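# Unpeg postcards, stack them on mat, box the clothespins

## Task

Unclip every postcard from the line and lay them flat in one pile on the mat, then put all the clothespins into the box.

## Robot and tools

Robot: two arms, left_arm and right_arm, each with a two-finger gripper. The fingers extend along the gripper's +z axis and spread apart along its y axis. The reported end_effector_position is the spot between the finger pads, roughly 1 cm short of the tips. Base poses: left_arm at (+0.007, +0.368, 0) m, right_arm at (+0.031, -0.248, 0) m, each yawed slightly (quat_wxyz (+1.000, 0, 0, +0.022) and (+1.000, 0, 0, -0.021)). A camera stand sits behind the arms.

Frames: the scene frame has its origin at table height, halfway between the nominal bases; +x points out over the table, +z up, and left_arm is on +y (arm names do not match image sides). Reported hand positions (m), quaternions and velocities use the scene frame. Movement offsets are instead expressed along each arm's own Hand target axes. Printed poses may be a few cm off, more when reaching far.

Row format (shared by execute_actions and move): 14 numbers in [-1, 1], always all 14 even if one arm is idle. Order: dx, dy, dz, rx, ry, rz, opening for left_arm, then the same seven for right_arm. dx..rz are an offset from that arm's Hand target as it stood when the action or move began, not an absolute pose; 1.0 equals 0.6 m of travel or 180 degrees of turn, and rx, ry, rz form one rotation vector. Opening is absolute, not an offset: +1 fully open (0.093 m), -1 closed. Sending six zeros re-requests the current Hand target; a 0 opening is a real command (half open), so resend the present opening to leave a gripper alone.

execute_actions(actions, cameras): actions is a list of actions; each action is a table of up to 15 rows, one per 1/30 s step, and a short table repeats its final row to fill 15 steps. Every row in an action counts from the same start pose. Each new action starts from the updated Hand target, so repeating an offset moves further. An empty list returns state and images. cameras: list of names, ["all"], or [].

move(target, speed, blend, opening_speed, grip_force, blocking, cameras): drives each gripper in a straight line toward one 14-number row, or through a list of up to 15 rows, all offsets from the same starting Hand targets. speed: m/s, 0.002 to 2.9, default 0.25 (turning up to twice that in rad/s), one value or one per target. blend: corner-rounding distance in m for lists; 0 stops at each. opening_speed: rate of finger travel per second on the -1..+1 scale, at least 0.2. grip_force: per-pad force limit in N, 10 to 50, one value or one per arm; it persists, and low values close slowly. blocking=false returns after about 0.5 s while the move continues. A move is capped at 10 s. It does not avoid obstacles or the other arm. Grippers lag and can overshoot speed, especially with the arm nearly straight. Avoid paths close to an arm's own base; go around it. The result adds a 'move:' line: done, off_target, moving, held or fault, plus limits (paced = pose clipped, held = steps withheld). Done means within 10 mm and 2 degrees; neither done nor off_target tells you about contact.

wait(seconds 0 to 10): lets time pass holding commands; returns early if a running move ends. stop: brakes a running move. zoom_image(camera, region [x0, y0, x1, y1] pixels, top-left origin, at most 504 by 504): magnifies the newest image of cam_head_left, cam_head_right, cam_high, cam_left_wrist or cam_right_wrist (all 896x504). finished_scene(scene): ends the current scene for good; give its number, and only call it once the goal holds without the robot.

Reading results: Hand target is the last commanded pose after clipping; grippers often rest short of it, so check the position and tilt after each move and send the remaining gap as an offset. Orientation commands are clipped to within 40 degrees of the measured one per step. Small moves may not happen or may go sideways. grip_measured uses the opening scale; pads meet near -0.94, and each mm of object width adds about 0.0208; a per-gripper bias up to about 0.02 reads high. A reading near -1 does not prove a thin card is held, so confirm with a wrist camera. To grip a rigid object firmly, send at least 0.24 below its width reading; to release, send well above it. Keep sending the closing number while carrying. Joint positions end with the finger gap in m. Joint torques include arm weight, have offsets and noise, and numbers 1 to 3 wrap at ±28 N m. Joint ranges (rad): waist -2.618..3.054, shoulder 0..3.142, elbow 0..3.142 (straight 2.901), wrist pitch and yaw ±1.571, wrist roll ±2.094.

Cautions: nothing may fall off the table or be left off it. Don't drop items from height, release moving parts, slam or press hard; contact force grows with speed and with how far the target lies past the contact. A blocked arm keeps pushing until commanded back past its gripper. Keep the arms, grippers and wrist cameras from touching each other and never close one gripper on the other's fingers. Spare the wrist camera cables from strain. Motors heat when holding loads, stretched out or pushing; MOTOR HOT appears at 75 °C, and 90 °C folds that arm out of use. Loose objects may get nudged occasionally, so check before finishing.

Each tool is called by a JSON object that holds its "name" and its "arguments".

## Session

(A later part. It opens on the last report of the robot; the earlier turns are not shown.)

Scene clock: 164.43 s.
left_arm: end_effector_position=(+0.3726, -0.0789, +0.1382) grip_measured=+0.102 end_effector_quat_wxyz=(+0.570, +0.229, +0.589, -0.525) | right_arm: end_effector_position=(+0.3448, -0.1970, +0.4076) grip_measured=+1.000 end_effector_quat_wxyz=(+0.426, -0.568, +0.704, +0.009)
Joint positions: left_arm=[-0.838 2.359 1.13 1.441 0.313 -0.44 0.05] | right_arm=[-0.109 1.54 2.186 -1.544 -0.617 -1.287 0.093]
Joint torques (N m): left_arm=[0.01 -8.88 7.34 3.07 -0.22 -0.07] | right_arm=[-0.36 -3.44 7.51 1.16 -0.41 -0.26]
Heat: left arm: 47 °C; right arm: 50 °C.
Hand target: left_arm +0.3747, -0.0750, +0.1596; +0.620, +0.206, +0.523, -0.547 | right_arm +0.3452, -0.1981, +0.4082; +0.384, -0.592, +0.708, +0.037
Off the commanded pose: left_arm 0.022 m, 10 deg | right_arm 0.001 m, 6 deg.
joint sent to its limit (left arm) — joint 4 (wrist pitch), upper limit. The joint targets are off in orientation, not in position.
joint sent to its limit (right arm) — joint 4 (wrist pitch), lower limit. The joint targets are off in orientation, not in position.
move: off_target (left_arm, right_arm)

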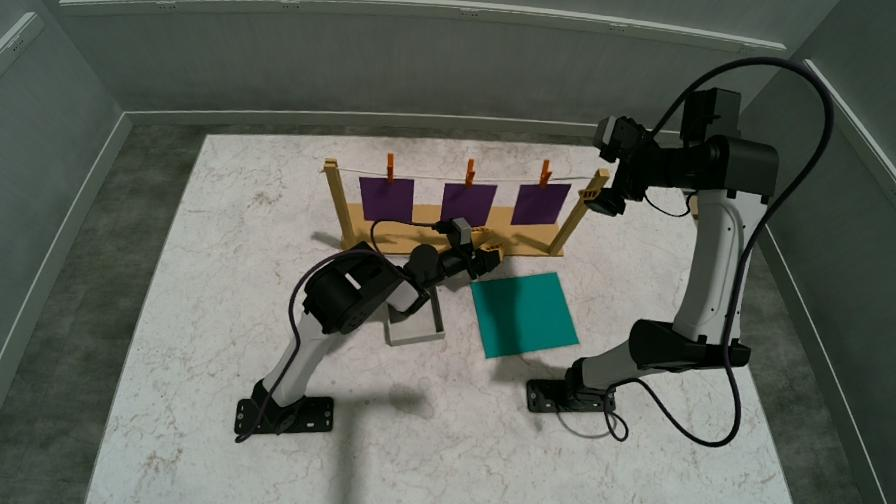

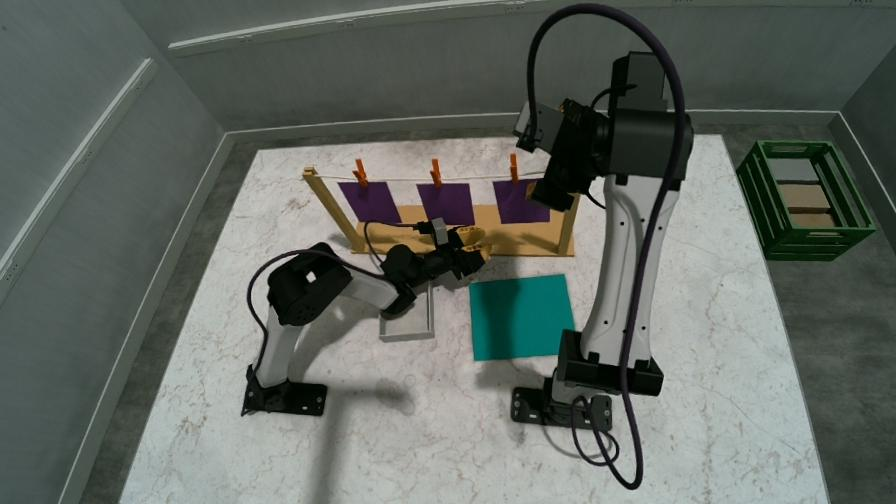

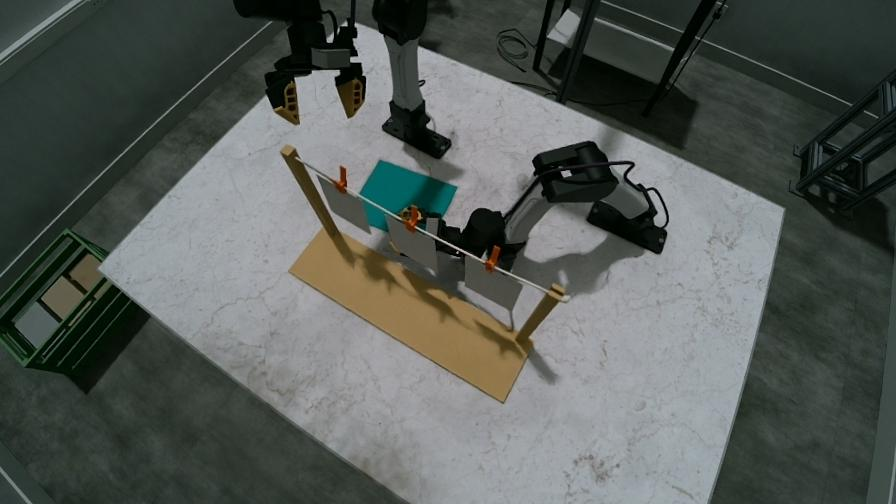

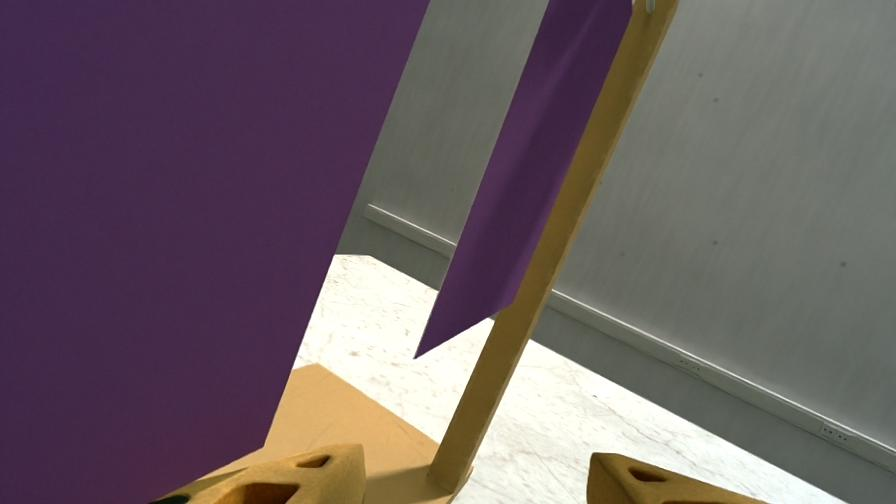

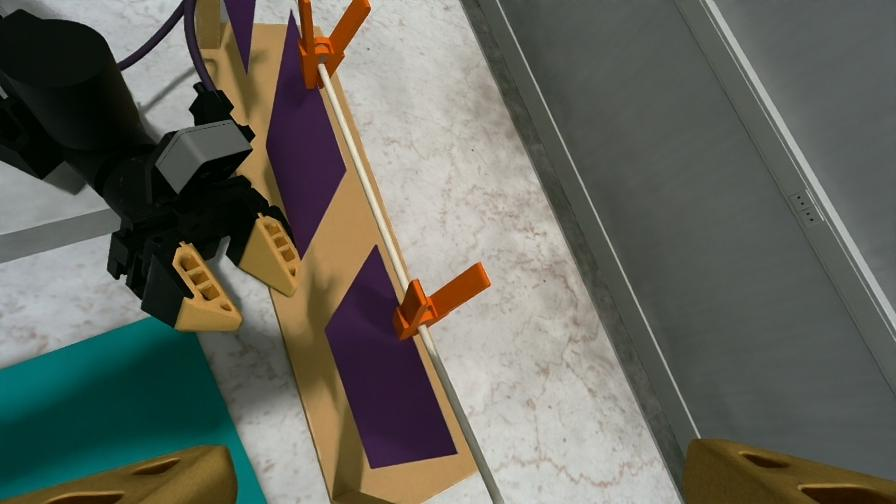

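{"name": "move", "arguments": {"target": [0.0067, 0.013, 0.0455, 0, 0, 0, 0.1, 0, 0, 0, 0, 0, 0, 1], "speed": 0.1, "cameras": ["cam_left_wrist", "cam_right_wrist", "cam_high"]}}

Scene clock: 185.70 s.
left_arm: end_effector_position=(+0.3943, -0.0997, +0.1458) grip_measured=+0.102 end_effector_quat_wxyz=(+0.591, +0.219, +0.563, -0.535) | right_arm: end_effector_position=(+0.3448, -0.1970, +0.4076) grip_measured=+1.000 end_effector_quat_wxyz=(+0.426, -0.568, +0.704, +0.009)
Joint positions: left_arm=[-0.841 2.463 1.309 1.441 0.297 -0.451 0.05] | right_arm=[-0.109 1.54 2.186 -1.544 -0.617 -1.287 0.093]
Joint torques (N m): left_arm=[-0.54 -9.65 7.75 2.93 -0.18 -0.13] | right_arm=[-0.35 -3.45 7.53 1.16 -0.41 -0.26]
Heat: left arm: 49 °C; right arm: 50 °C.
Hand target: left_arm +0.3925, -0.0971, +0.1638; +0.620, +0.206, +0.523, -0.547 | right_arm +0.3452, -0.1981, +0.4082; +0.384, -0.592, +0.708, +0.037
Off the commanded pose: left_arm 0.018 m, 6 deg | right_arm 0.001 m, 6 deg.
joint sent to its limit (right arm) — joint 4 (wrist pitch), lower limit. The joint targets are off in orientation, not in position.
move: off_target (left_arm, right_arm)
Images, in order (width x height): cam_high 896x504, cam_left_wrist 896x504, cam_right_wrist 896x504.

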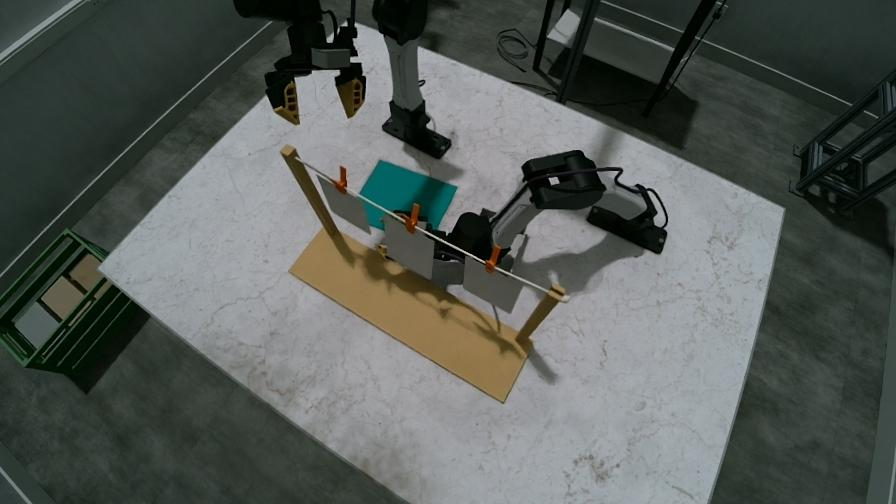

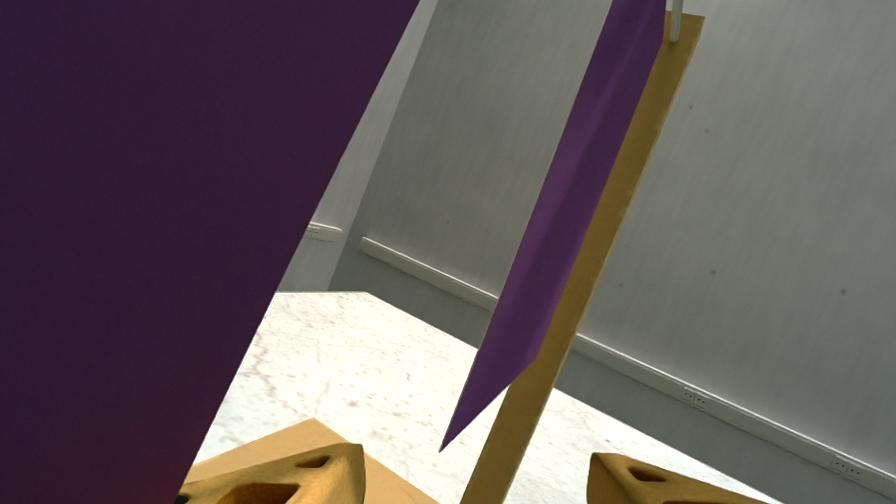

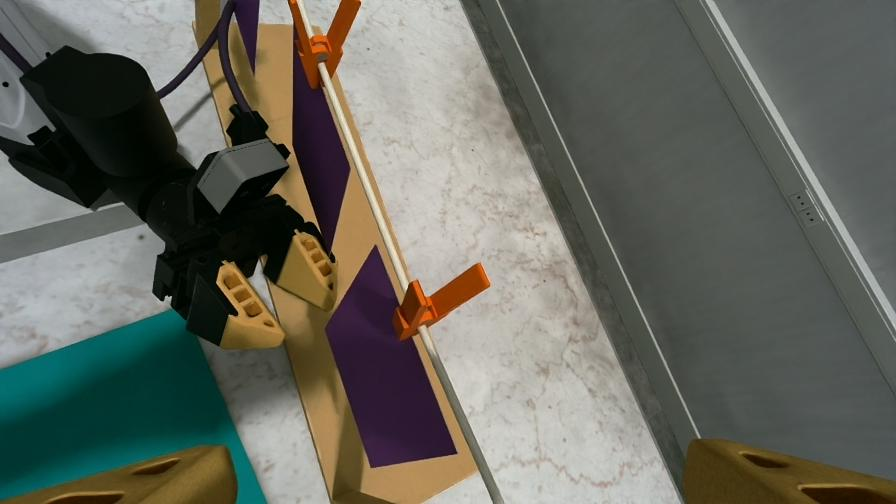

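{"name": "move", "arguments": {"target": [0.004, -0.001, 0.0313, 0, 0, 0, 0.1, 0, 0, 0, 0, 0, 0, 1], "speed": 0.08, "cameras": ["cam_left_wrist", "cam_right_wrist"]}}

Scene clock: 192.70 s.
left_arm: end_effector_position=(+0.3985, -0.1140, +0.1647) grip_measured=+0.102 end_effector_quat_wxyz=(+0.606, +0.216, +0.538, -0.544) | right_arm: end_effector_position=(+0.3448, -0.1970, +0.4076) grip_measured=+1.000 end_effector_quat_wxyz=(+0.426, -0.568, +0.704, +0.009)
Joint positions: left_arm=[-0.856 2.492 1.405 1.435 0.283 -0.451 0.05] | right_arm=[-0.109 1.54 2.186 -1.544 -0.617 -1.287 0.093]
Joint torques (N m): left_arm=[-0.42 -9.98 7.98 2.3 -0.21 -0.07] | right_arm=[-0.36 -3.43 7.54 1.16 -0.41 -0.26]
Heat: left arm: 49 °C; right arm: 50 °C.
Hand target: left_arm +0.3997, -0.1138, +0.1688; +0.620, +0.206, +0.523, -0.547 | right_arm +0.3452, -0.1981, +0.4082; +0.384, -0.592, +0.708, +0.037
Off the commanded pose: left_arm 0.004 m, 3 deg | right_arm 0.001 m, 6 deg.
joint sent to its limit (right arm) — joint 4 (wrist pitch), lower limit. The joint targets are off in orientation, not in position.
move: off_target (left_arm, right_arm)
Images, in order (width x height): cam_left_wrist 896x504, cam_right_wrist 896x504.

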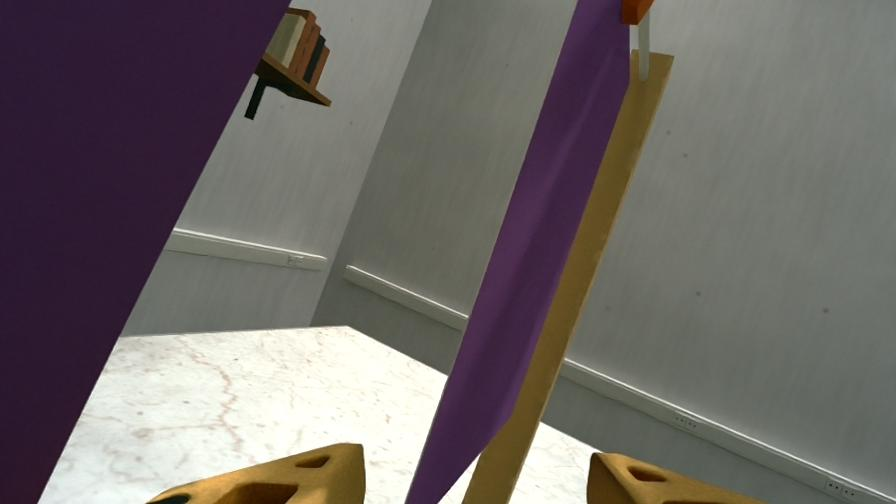

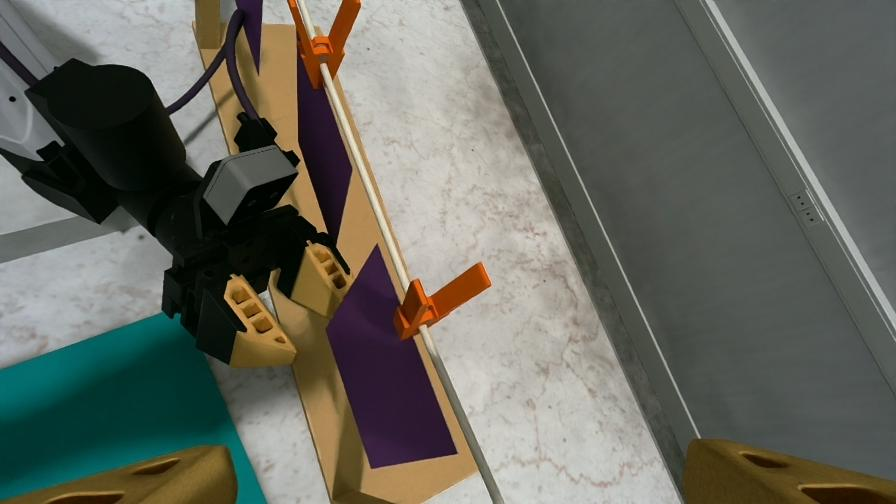

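{"name": "move", "arguments": {"target": [0, 0, 0, 0, 0, 0, -1, 0, 0, 0, 0, 0, 0, 1], "grip_force": [15, 50], "cameras": ["cam_left_wrist", "cam_right_wrist"]}}

Scene clock: 200.40 s.
left_arm: end_effector_position=(+0.3987, -0.1140, +0.1647) grip_measured=-0.820 end_effector_quat_wxyz=(+0.606, +0.215, +0.538, -0.544) | right_arm: end_effector_position=(+0.3448, -0.1970, +0.4076) grip_measured=+1.000 end_effector_quat_wxyz=(+0.426, -0.568, +0.704, +0.009)
Joint positions: left_arm=[-0.856 2.492 1.405 1.435 0.282 -0.451 0.006] | right_arm=[-0.109 1.54 2.186 -1.544 -0.617 -1.287 0.093]
Joint velocities: left_arm=[-0.007 -0.007 -0.002 0.066 -0.007 -0.007 -0.009] | right_arm=[within noise]
Joint torques (N m): left_arm=[-0.43 -9.94 7.97 2.3 -0.2 -0.08] | right_arm=[-0.35 -3.47 7.47 1.16 -0.42 -0.27]
Heat: left arm: 49 °C; right arm: 50 °C.
Hand target: left_arm +0.3997, -0.1138, +0.1688; +0.620, +0.206, +0.523, -0.547 | right_arm +0.3452, -0.1981, +0.4082; +0.384, -0.592, +0.708, +0.037
Off the commanded pose: left_arm 0.004 m, 3 deg | right_arm 0.001 m, 6 deg.
joint sent to its limit (right arm) — joint 4 (wrist pitch), lower limit.
grip_force (N): 15, 50
move: moving (left_arm; no rest 5 s after the path's end), off_target (right_arm)
Images, in order (width x height): cam_left_wrist 896x504, cam_right_wrist 896x504.

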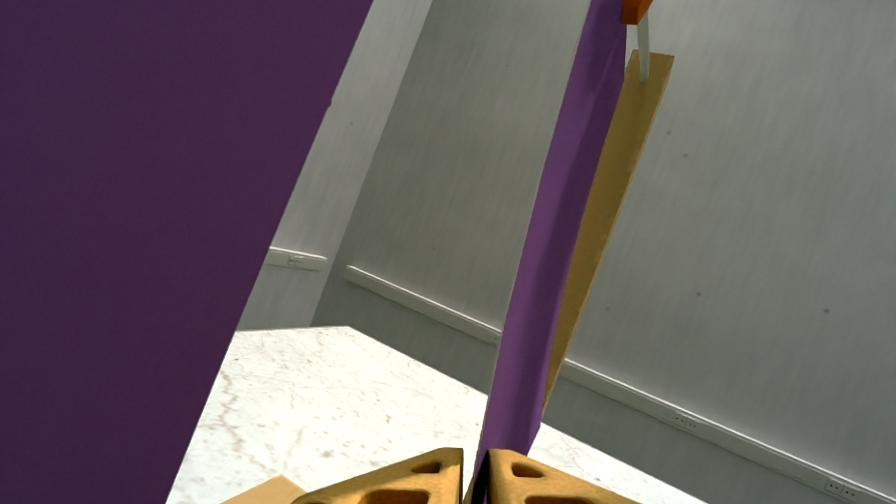

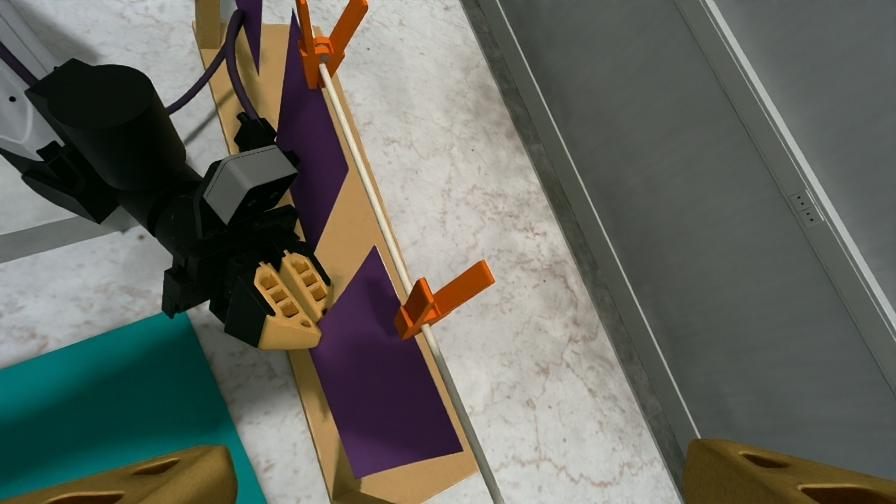

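{"name": "wait", "arguments": {"seconds": 3, "cameras": ["cam_left_wrist", "cam_right_wrist"]}}

Scene clock: 205.63 s.
left_arm: end_effector_position=(+0.3987, -0.1140, +0.1647) grip_measured=-0.959 end_effector_quat_wxyz=(+0.606, +0.215, +0.538, -0.544) | right_arm: end_effector_position=(+0.3448, -0.1970, +0.4076) grip_measured=+1.000 end_effector_quat_wxyz=(+0.426, -0.568, +0.704, +0.009)
Joint positions: left_arm=[-0.856 2.492 1.405 1.435 0.282 -0.451 0] | right_arm=[-0.109 1.54 2.186 -1.544 -0.617 -1.287 0.093]
Joint torques (N m): left_arm=[-0.43 -9.99 7.98 2.31 -0.19 -0.07] | right_arm=[-0.38 -3.44 7.51 1.16 -0.41 -0.26]
Heat: left arm: 49 °C; right arm: 50 °C.
Hand target: left_arm +0.3997, -0.1138, +0.1688; +0.620, +0.206, +0.523, -0.547 | right_arm +0.3452, -0.1981, +0.4082; +0.384, -0.592, +0.708, +0.037
Tool commands: left_gripper/opening=-1.0 right_gripper/opening=+1.0
Off the commanded pose: left_arm 0.004 m, 3 deg | right_arm 0.001 m, 6 deg.
grip_force (N): 15, 50
wait: 3.00 s; at rest from the start
Images, in order (width x height): cam_left_wrist 896x504, cam_right_wrist 896x504.

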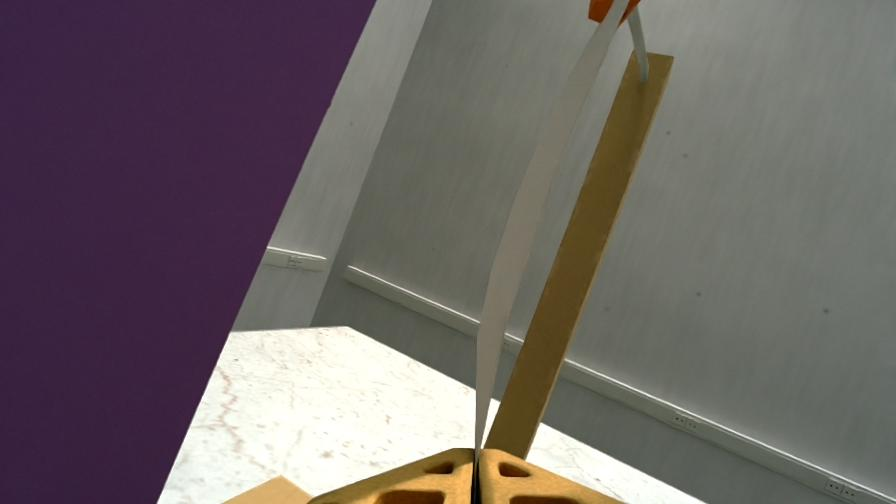

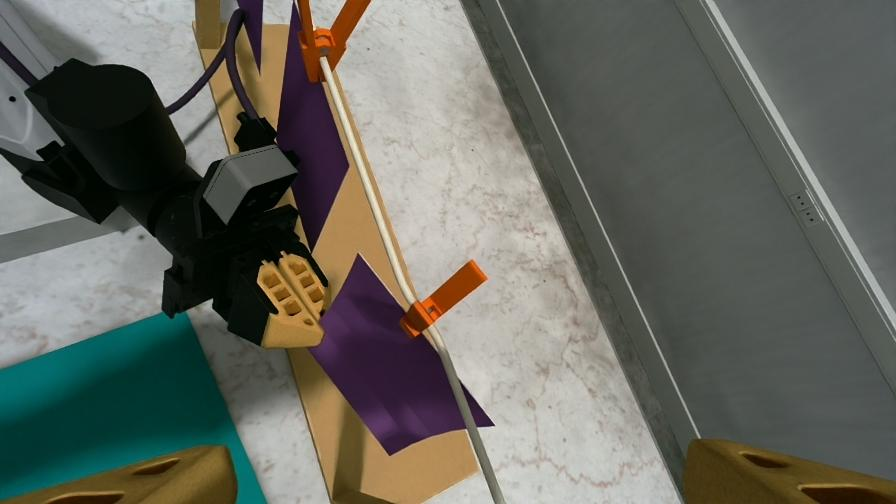

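{"name": "zoom_image", "arguments": {"camera": "cam_right_wrist", "region": [330, 220, 530, 380]}}

{"name": "execute_actions", "arguments": {"actions": [], "cameras": ["cam_high", "cam_head_left", "cam_head_right"]}}

{"name": "zoom_image", "arguments": {"camera": "cam_high", "region": [290, 130, 490, 290]}}

Scaled by 2.520 from the camera's 896x504 image, which has a finer 1280x720 frame.

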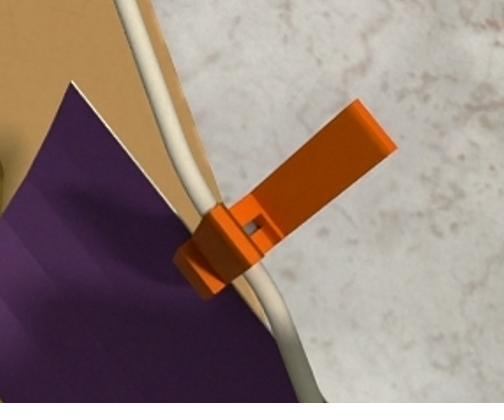

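Scene clock: 209.53 s.
left_arm: end_effector_position=(+0.3987, -0.1140, +0.1647) grip_measured=-0.959 end_effector_quat_wxyz=(+0.606, +0.215, +0.538, -0.544) | right_arm: end_effector_position=(+0.3448, -0.1970, +0.4076) grip_measured=+1.000 end_effector_quat_wxyz=(+0.426, -0.568, +0.704, +0.009)
Joint positions: left_arm=[-0.856 2.492 1.405 1.435 0.282 -0.451 0] | right_arm=[-0.109 1.54 2.186 -1.544 -0.617 -1.287 0.093]
Joint velocities: within noise
Joint torques (N m): left_arm=[-0.42 -9.98 7.98 2.31 -0.19 -0.08] | right_arm=[-0.31 -3.47 7.53 1.16 -0.41 -0.25]
Heat: left arm: 50 °C; right arm: 50 °C.
Hand target: left_arm +0.3997, -0.1138, +0.1688; +0.620, +0.206, +0.523, -0.547 | right_arm +0.3452, -0.1981, +0.4082; +0.384, -0.592, +0.708, +0.037
Tool commands: left_gripper/opening=-1.0 right_gripper/opening=+1.0
Off the commanded pose: left_arm 0.004 m, 3 deg | right_arm 0.001 m, 6 deg.
grip_force (N): 15, 50
Images, in order (width x height): cam_head_left 896x504, cam_head_right 896x504, cam_high 896x504.

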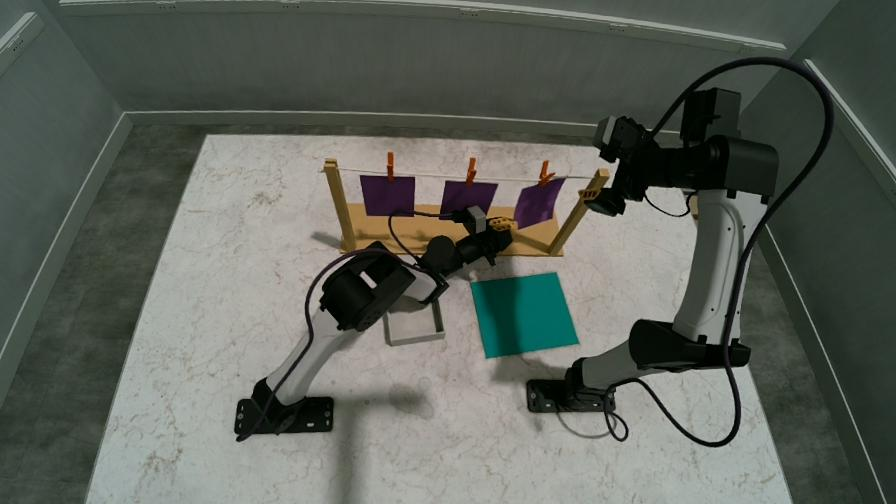

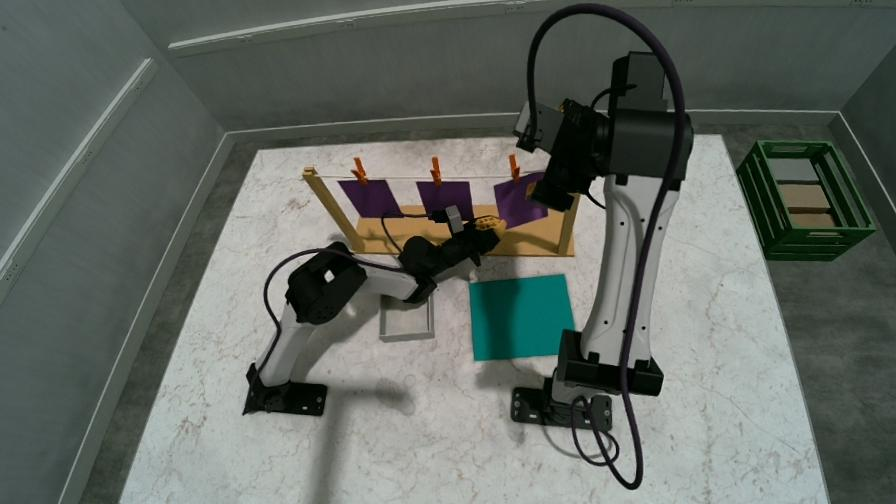

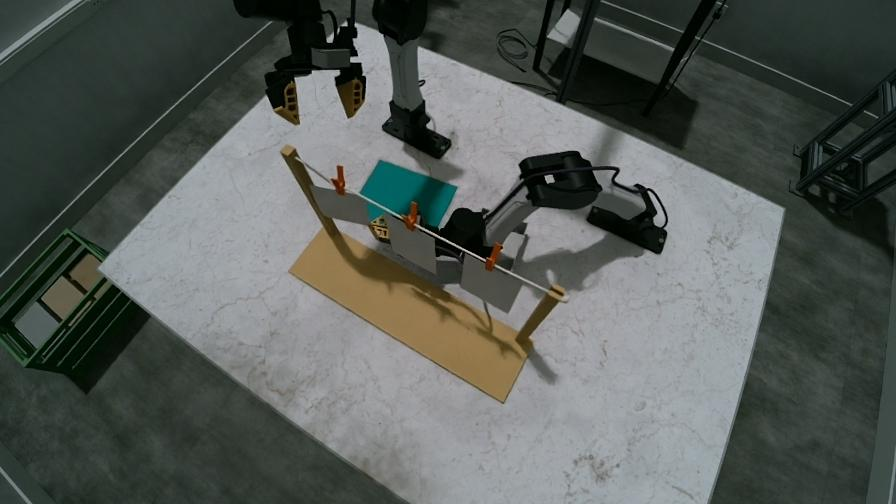

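Scaled by 2.520 from the camera's 896x504 image, which has a finer 1280x720 frame.

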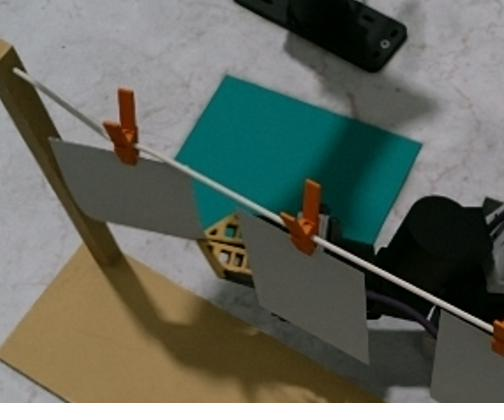

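{"name": "move", "arguments": {"target": [0, 0, 0, 0, 0, 0, -1, 0.0057, -0.0307, 0.0798, -0.036, -0.0389, -0.1151, 0.35], "speed": 0.1, "cameras": ["cam_right_wrist", "cam_head_left", "cam_high"]}}

Scene clock: 234.33 s.
left_arm: end_effector_position=(+0.3987, -0.1140, +0.1647) grip_measured=-0.959 end_effector_quat_wxyz=(+0.606, +0.215, +0.538, -0.544) | right_arm: end_effector_position=(+0.3843, -0.1865, +0.3790) grip_measured=+0.352 end_effector_quat_wxyz=(-0.425, +0.700, -0.574, -0.003)
Joint positions: left_arm=[-0.856 2.492 1.405 1.435 0.282 -0.451 0] | right_arm=[-0.102 1.702 2.227 -1.546 -0.723 -1.7 0.062]
Joint torques (N m): left_arm=[-0.44 -9.95 7.94 2.3 -0.2 -0.07] | right_arm=[0.73 -5 8.16 0.95 -0.55 -0.23]
Heat: left arm: 51 °C; right arm: 50 °C.
Hand target: left_arm +0.3997, -0.1138, +0.1688; +0.620, +0.206, +0.523, -0.547 | right_arm +0.3851, -0.1820, +0.3798; -0.393, +0.727, -0.562, -0.043
Off the commanded pose: left_arm 0.004 m, 3 deg | right_arm 0.005 m, 7 deg.
joint sent to its limit (right arm) — joint 4 (wrist pitch), lower limit. The joint targets are off in orientation, not in position.
grip_force (N): 15, 50
move: off_target (left_arm, right_arm)
Images, in order (width x height): cam_head_left 896x504, cam_high 896x504, cam_right_wrist 896x504.

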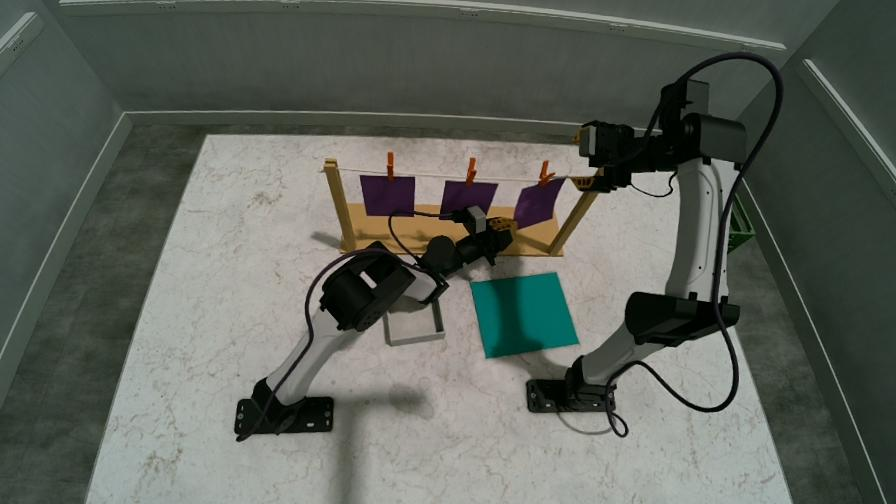

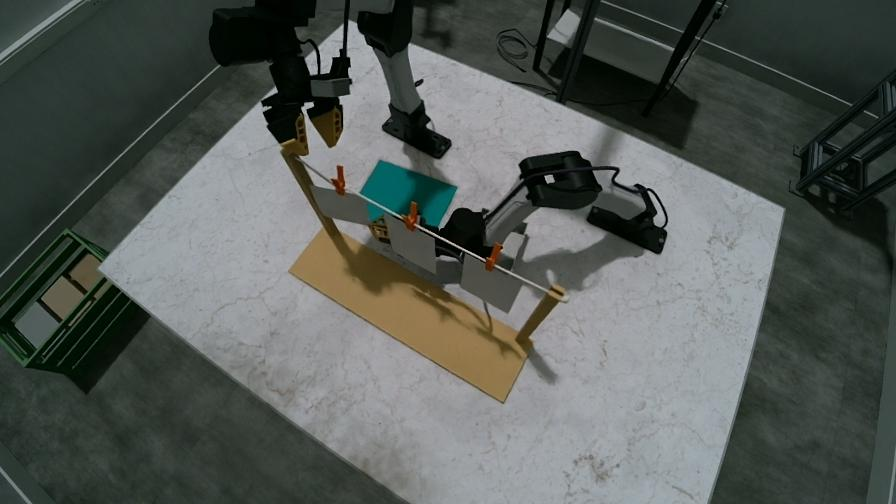

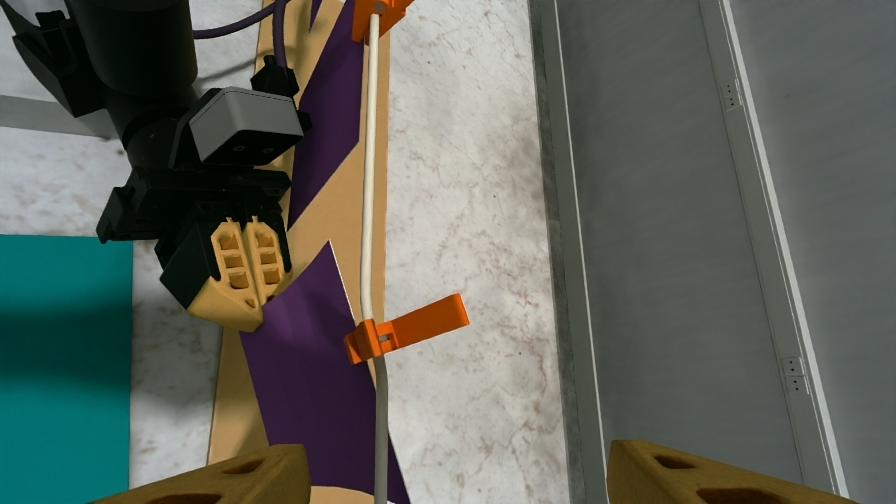

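{"name": "move", "arguments": {"target": [[0, 0, 0, 0, 0, 0, -1, 0.0037, 0.0073, 0.05, 0, 0, 0, 0.35], [0, 0, 0, 0, 0, 0, -1, 0.0037, 0.0073, 0.1052, 0, 0, 0, 0.35]], "speed": 0.08, "cameras": ["cam_right_wrist", "cam_head_left", "cam_high"]}}

{"name": "zoom_image", "arguments": {"camera": "cam_high", "region": [250, 100, 450, 260]}}

Scene clock: 245.30 s.
left_arm: end_effector_position=(+0.3987, -0.1140, +0.1647) grip_measured=-0.959 end_effector_quat_wxyz=(+0.606, +0.215, +0.538, -0.544) | right_arm: end_effector_position=(+0.4049, -0.1463, +0.3359) grip_measured=+0.352 end_effector_quat_wxyz=(-0.395, +0.728, -0.559, -0.041)
Joint positions: left_arm=[-0.856 2.492 1.405 1.435 0.282 -0.451 0] | right_arm=[0.032 1.748 2.109 -1.431 -0.675 -1.663 0.062]
Joint torques (N m): left_arm=[-0.46 -9.96 7.95 2.31 -0.19 -0.07] | right_arm=[0.43 -7.39 6.02 1.11 -0.38 -0.02]
Heat: left arm: 51 °C; right arm: 50 °C.
Hand target: left_arm +0.3997, -0.1138, +0.1688; +0.620, +0.206, +0.523, -0.547 | right_arm +0.4061, -0.1449, +0.3331; -0.393, +0.727, -0.562, -0.043
Off the commanded pose: left_arm 0.004 m, 3 deg | right_arm 0.003 m, 1 deg.
grip_force (N): 15, 50
move: off_target (left_arm)
Images, in order (width x height): cam_head_left 896x504, cam_high 896x504, cam_right_wrist 896x504.

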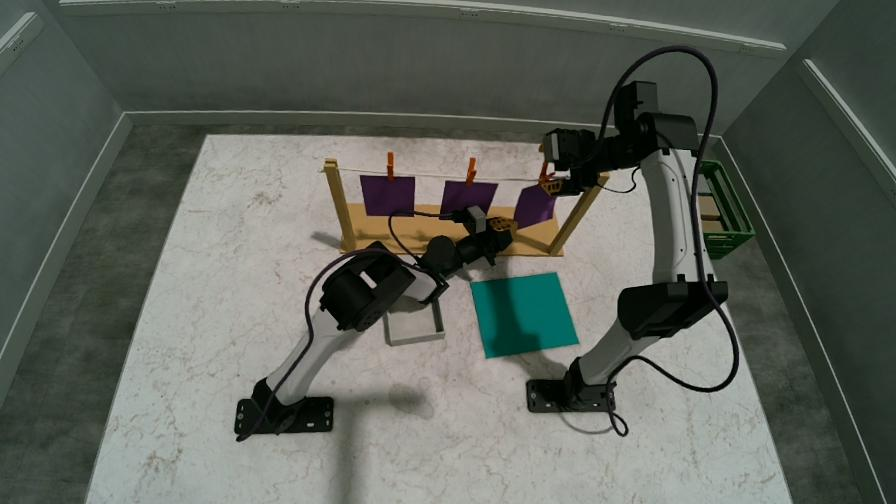

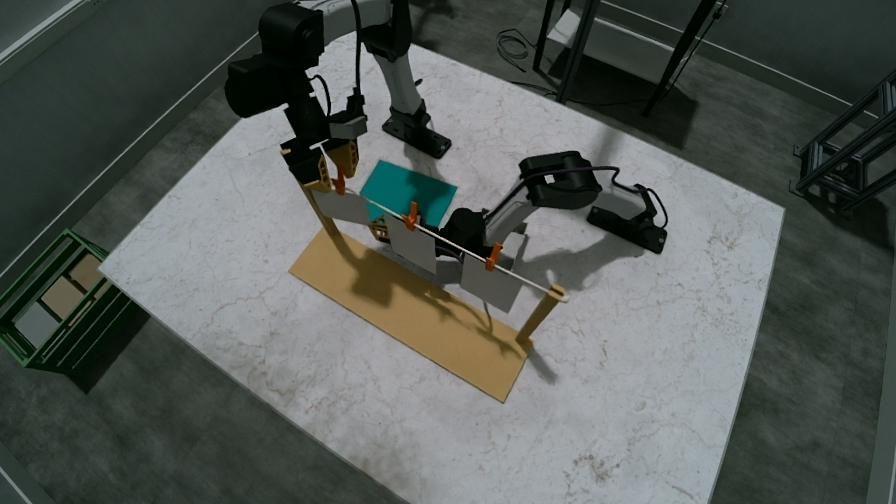

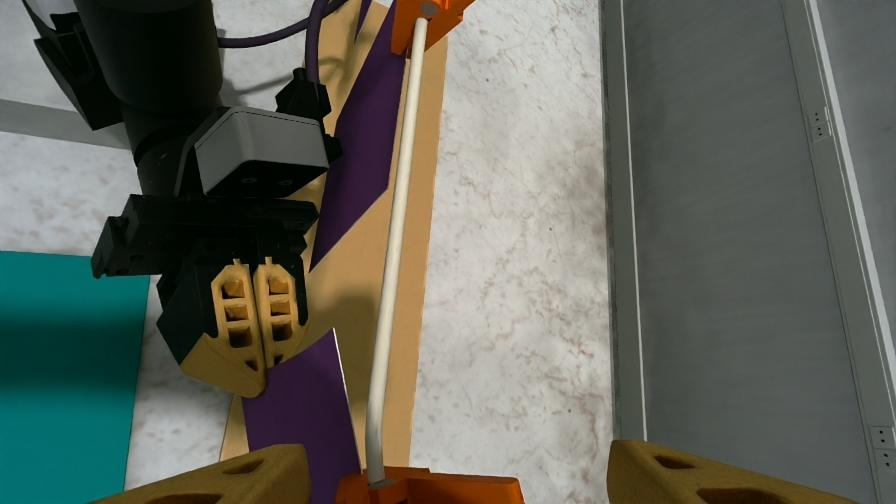

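Scaled by 2.520 from the camera's 896x504 image, which has a finer 1280x720 frame.

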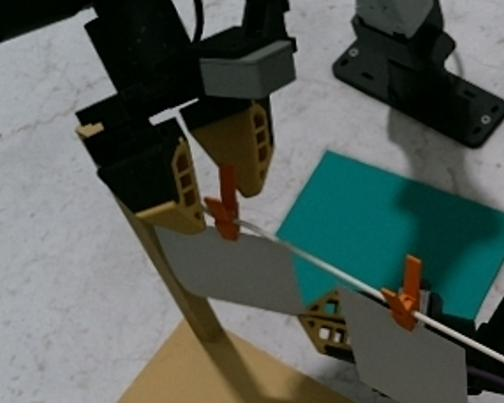

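{"name": "move", "arguments": {"target": [0, 0, 0, 0, 0, 0, -1, 0, 0, 0, 0, 0, 0, -0.4], "grip_force": [20, 30], "cameras": ["cam_right_wrist", "cam_left_wrist", "cam_high"]}}

{"name": "zoom_image", "arguments": {"camera": "cam_high", "region": [250, 100, 450, 260]}}

Scene clock: 251.27 s.
left_arm: end_effector_position=(+0.3989, -0.1142, +0.1658) grip_measured=-0.972 end_effector_quat_wxyz=(+0.607, +0.215, +0.537, -0.544) | right_arm: end_effector_position=(+0.4051, -0.1466, +0.3358) grip_measured=-0.331 end_effector_quat_wxyz=(-0.394, +0.727, -0.560, -0.041)
Joint positions: left_arm=[-0.856 2.492 1.408 1.435 0.282 -0.451 0] | right_arm=[0.032 1.748 2.109 -1.43 -0.673 -1.661 0.029]
Joint torques (N m): left_arm=[-0.46 -9.94 7.73 2.3 -0.2 -0.08] | right_arm=[0.42 -7.38 6.01 1.12 -0.39 -0.05]
Heat: left arm: 51 °C; right arm: 49 °C.
Hand target: left_arm +0.3997, -0.1138, +0.1688; +0.620, +0.206, +0.523, -0.547 | right_arm +0.4061, -0.1449, +0.3332; -0.393, +0.727, -0.562, -0.043
Off the commanded pose: left_arm 0.003 m, 2 deg | right_arm 0.003 m, 0 deg.
grip_force (N): 20, 30
move: done
Images, in order (width x height): cam_high 896x504, cam_left_wrist 896x504, cam_right_wrist 896x504.

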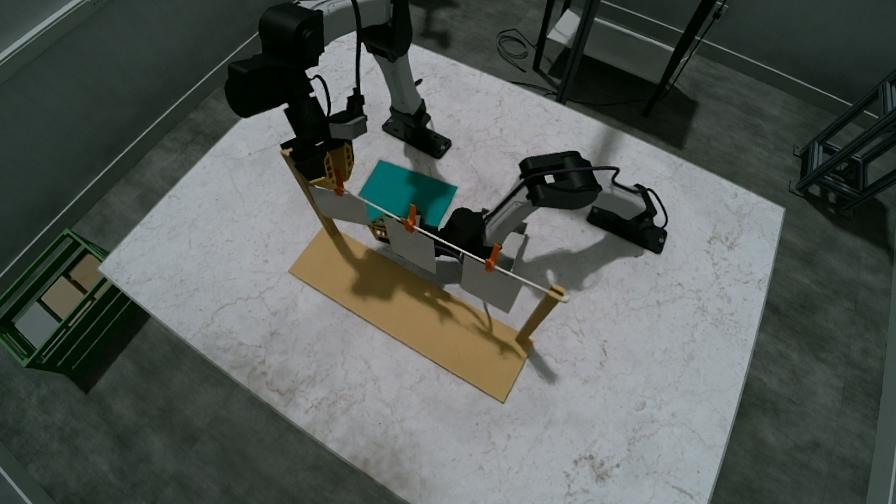

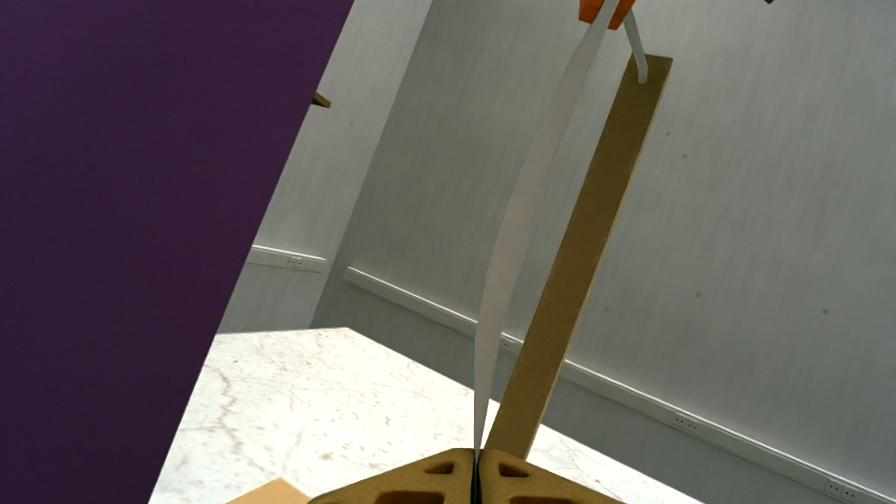

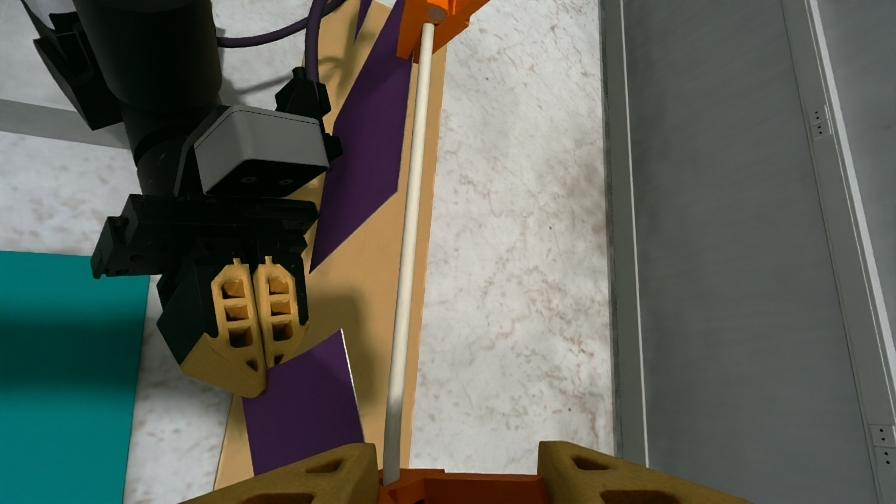

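Scaled by 2.520 from the camera's 896x504 image, which has a finer 1280x720 frame.

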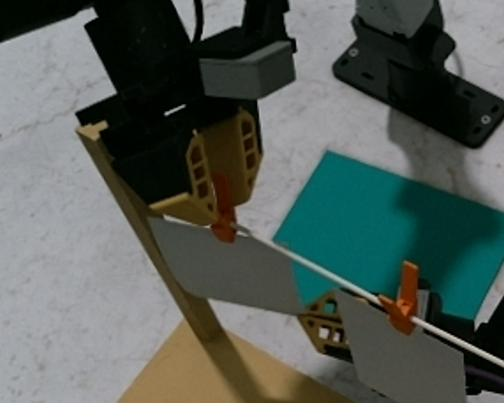

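{"name": "move", "arguments": {"target": [0, 0, 0, 0, 0, 0, -1, 0, 0, 0, 0, 0, 0, -0.7], "grip_force": [20, 35], "cameras": ["cam_right_wrist", "cam_left_wrist", "cam_high"]}}

{"name": "zoom_image", "arguments": {"camera": "cam_high", "region": [250, 100, 450, 260]}}

{"name": "zoom_image", "arguments": {"camera": "cam_left_wrist", "region": [540, 0, 700, 120]}}

Scene clock: 255.80 s.
left_arm: end_effector_position=(+0.3989, -0.1142, +0.1657) grip_measured=-0.972 end_effector_quat_wxyz=(+0.607, +0.215, +0.537, -0.544) | right_arm: end_effector_position=(+0.4046, -0.1452, +0.3368) grip_measured=-0.626 end_effector_quat_wxyz=(-0.398, +0.726, -0.559, -0.045)
Joint positions: left_arm=[-0.856 2.492 1.408 1.434 0.282 -0.451 0] | right_arm=[0.032 1.748 2.109 -1.43 -0.683 -1.659 0.015]
Joint torques (N m): left_arm=[-0.44 -9.99 7.79 2.3 -0.19 -0.08] | right_arm=[0.46 -7.36 5.98 1.12 -0.29 -0.06]
Heat: left arm: 51 °C; right arm: 49 °C.
Hand target: left_arm +0.3997, -0.1138, +0.1687; +0.620, +0.206, +0.524, -0.547 | right_arm +0.4060, -0.1449, +0.3331; -0.393, +0.727, -0.562, -0.043
Off the commanded pose: left_arm 0.003 m, 2 deg | right_arm 0.004 m, 1 deg.
grip_force (N): 20, 35
move: done
Images, in order (width x height): cam_high 896x504, cam_left_wrist 896x504, cam_right_wrist 896x504.

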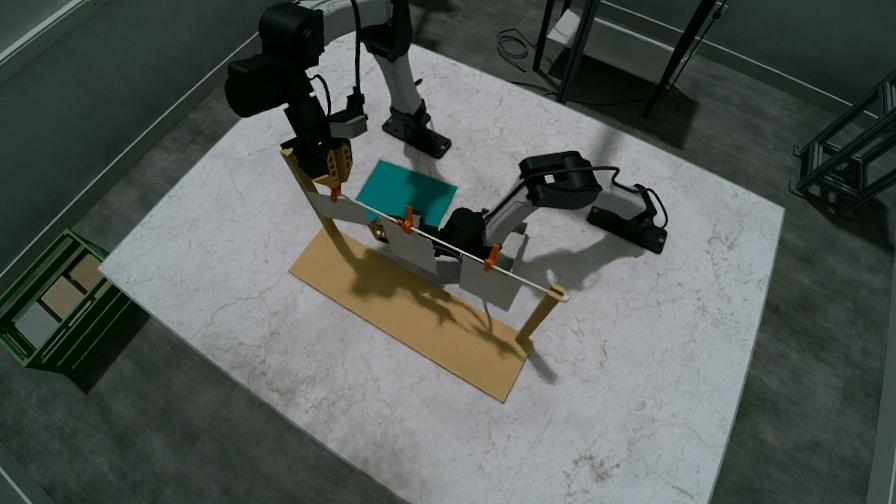

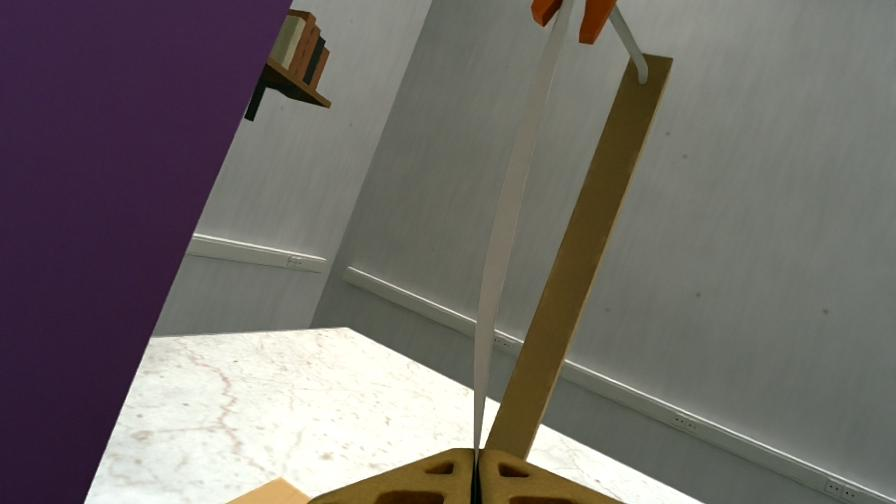

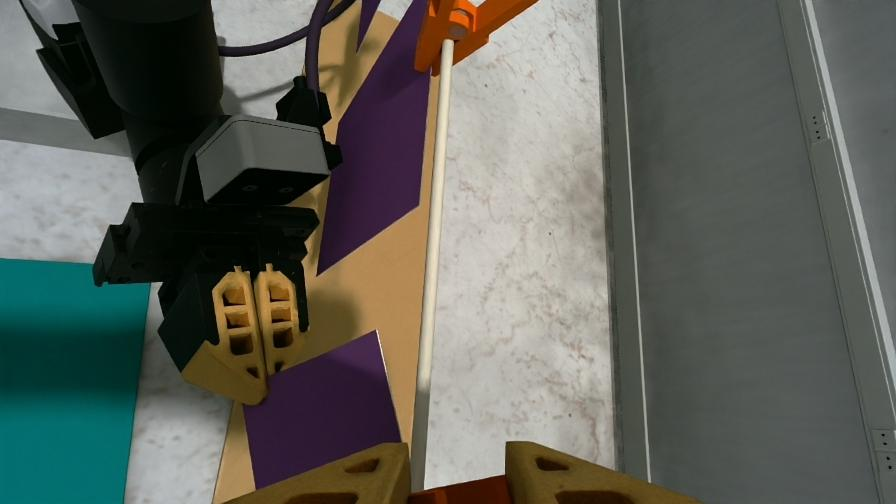

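Scaled by 2.520 from the camera's 896x504 image, which has a finer 1280x720 frame.

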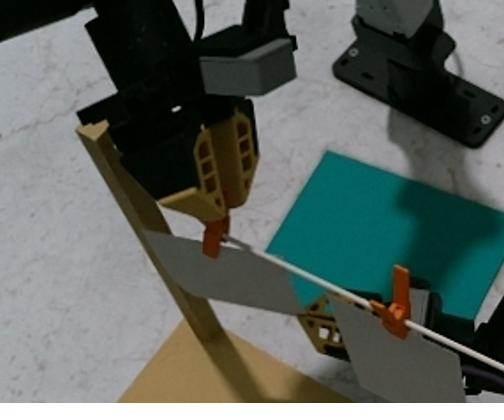

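Scaled by 3.150 from the camera's 896x504 image, which has a finer 1280x720 frame.

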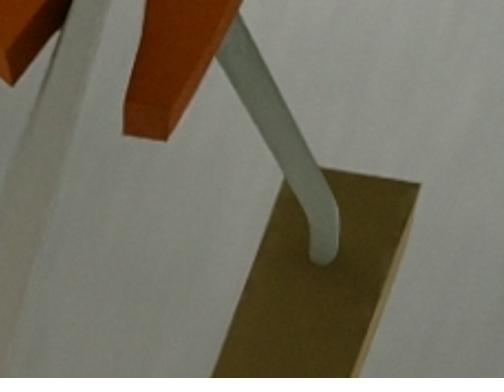

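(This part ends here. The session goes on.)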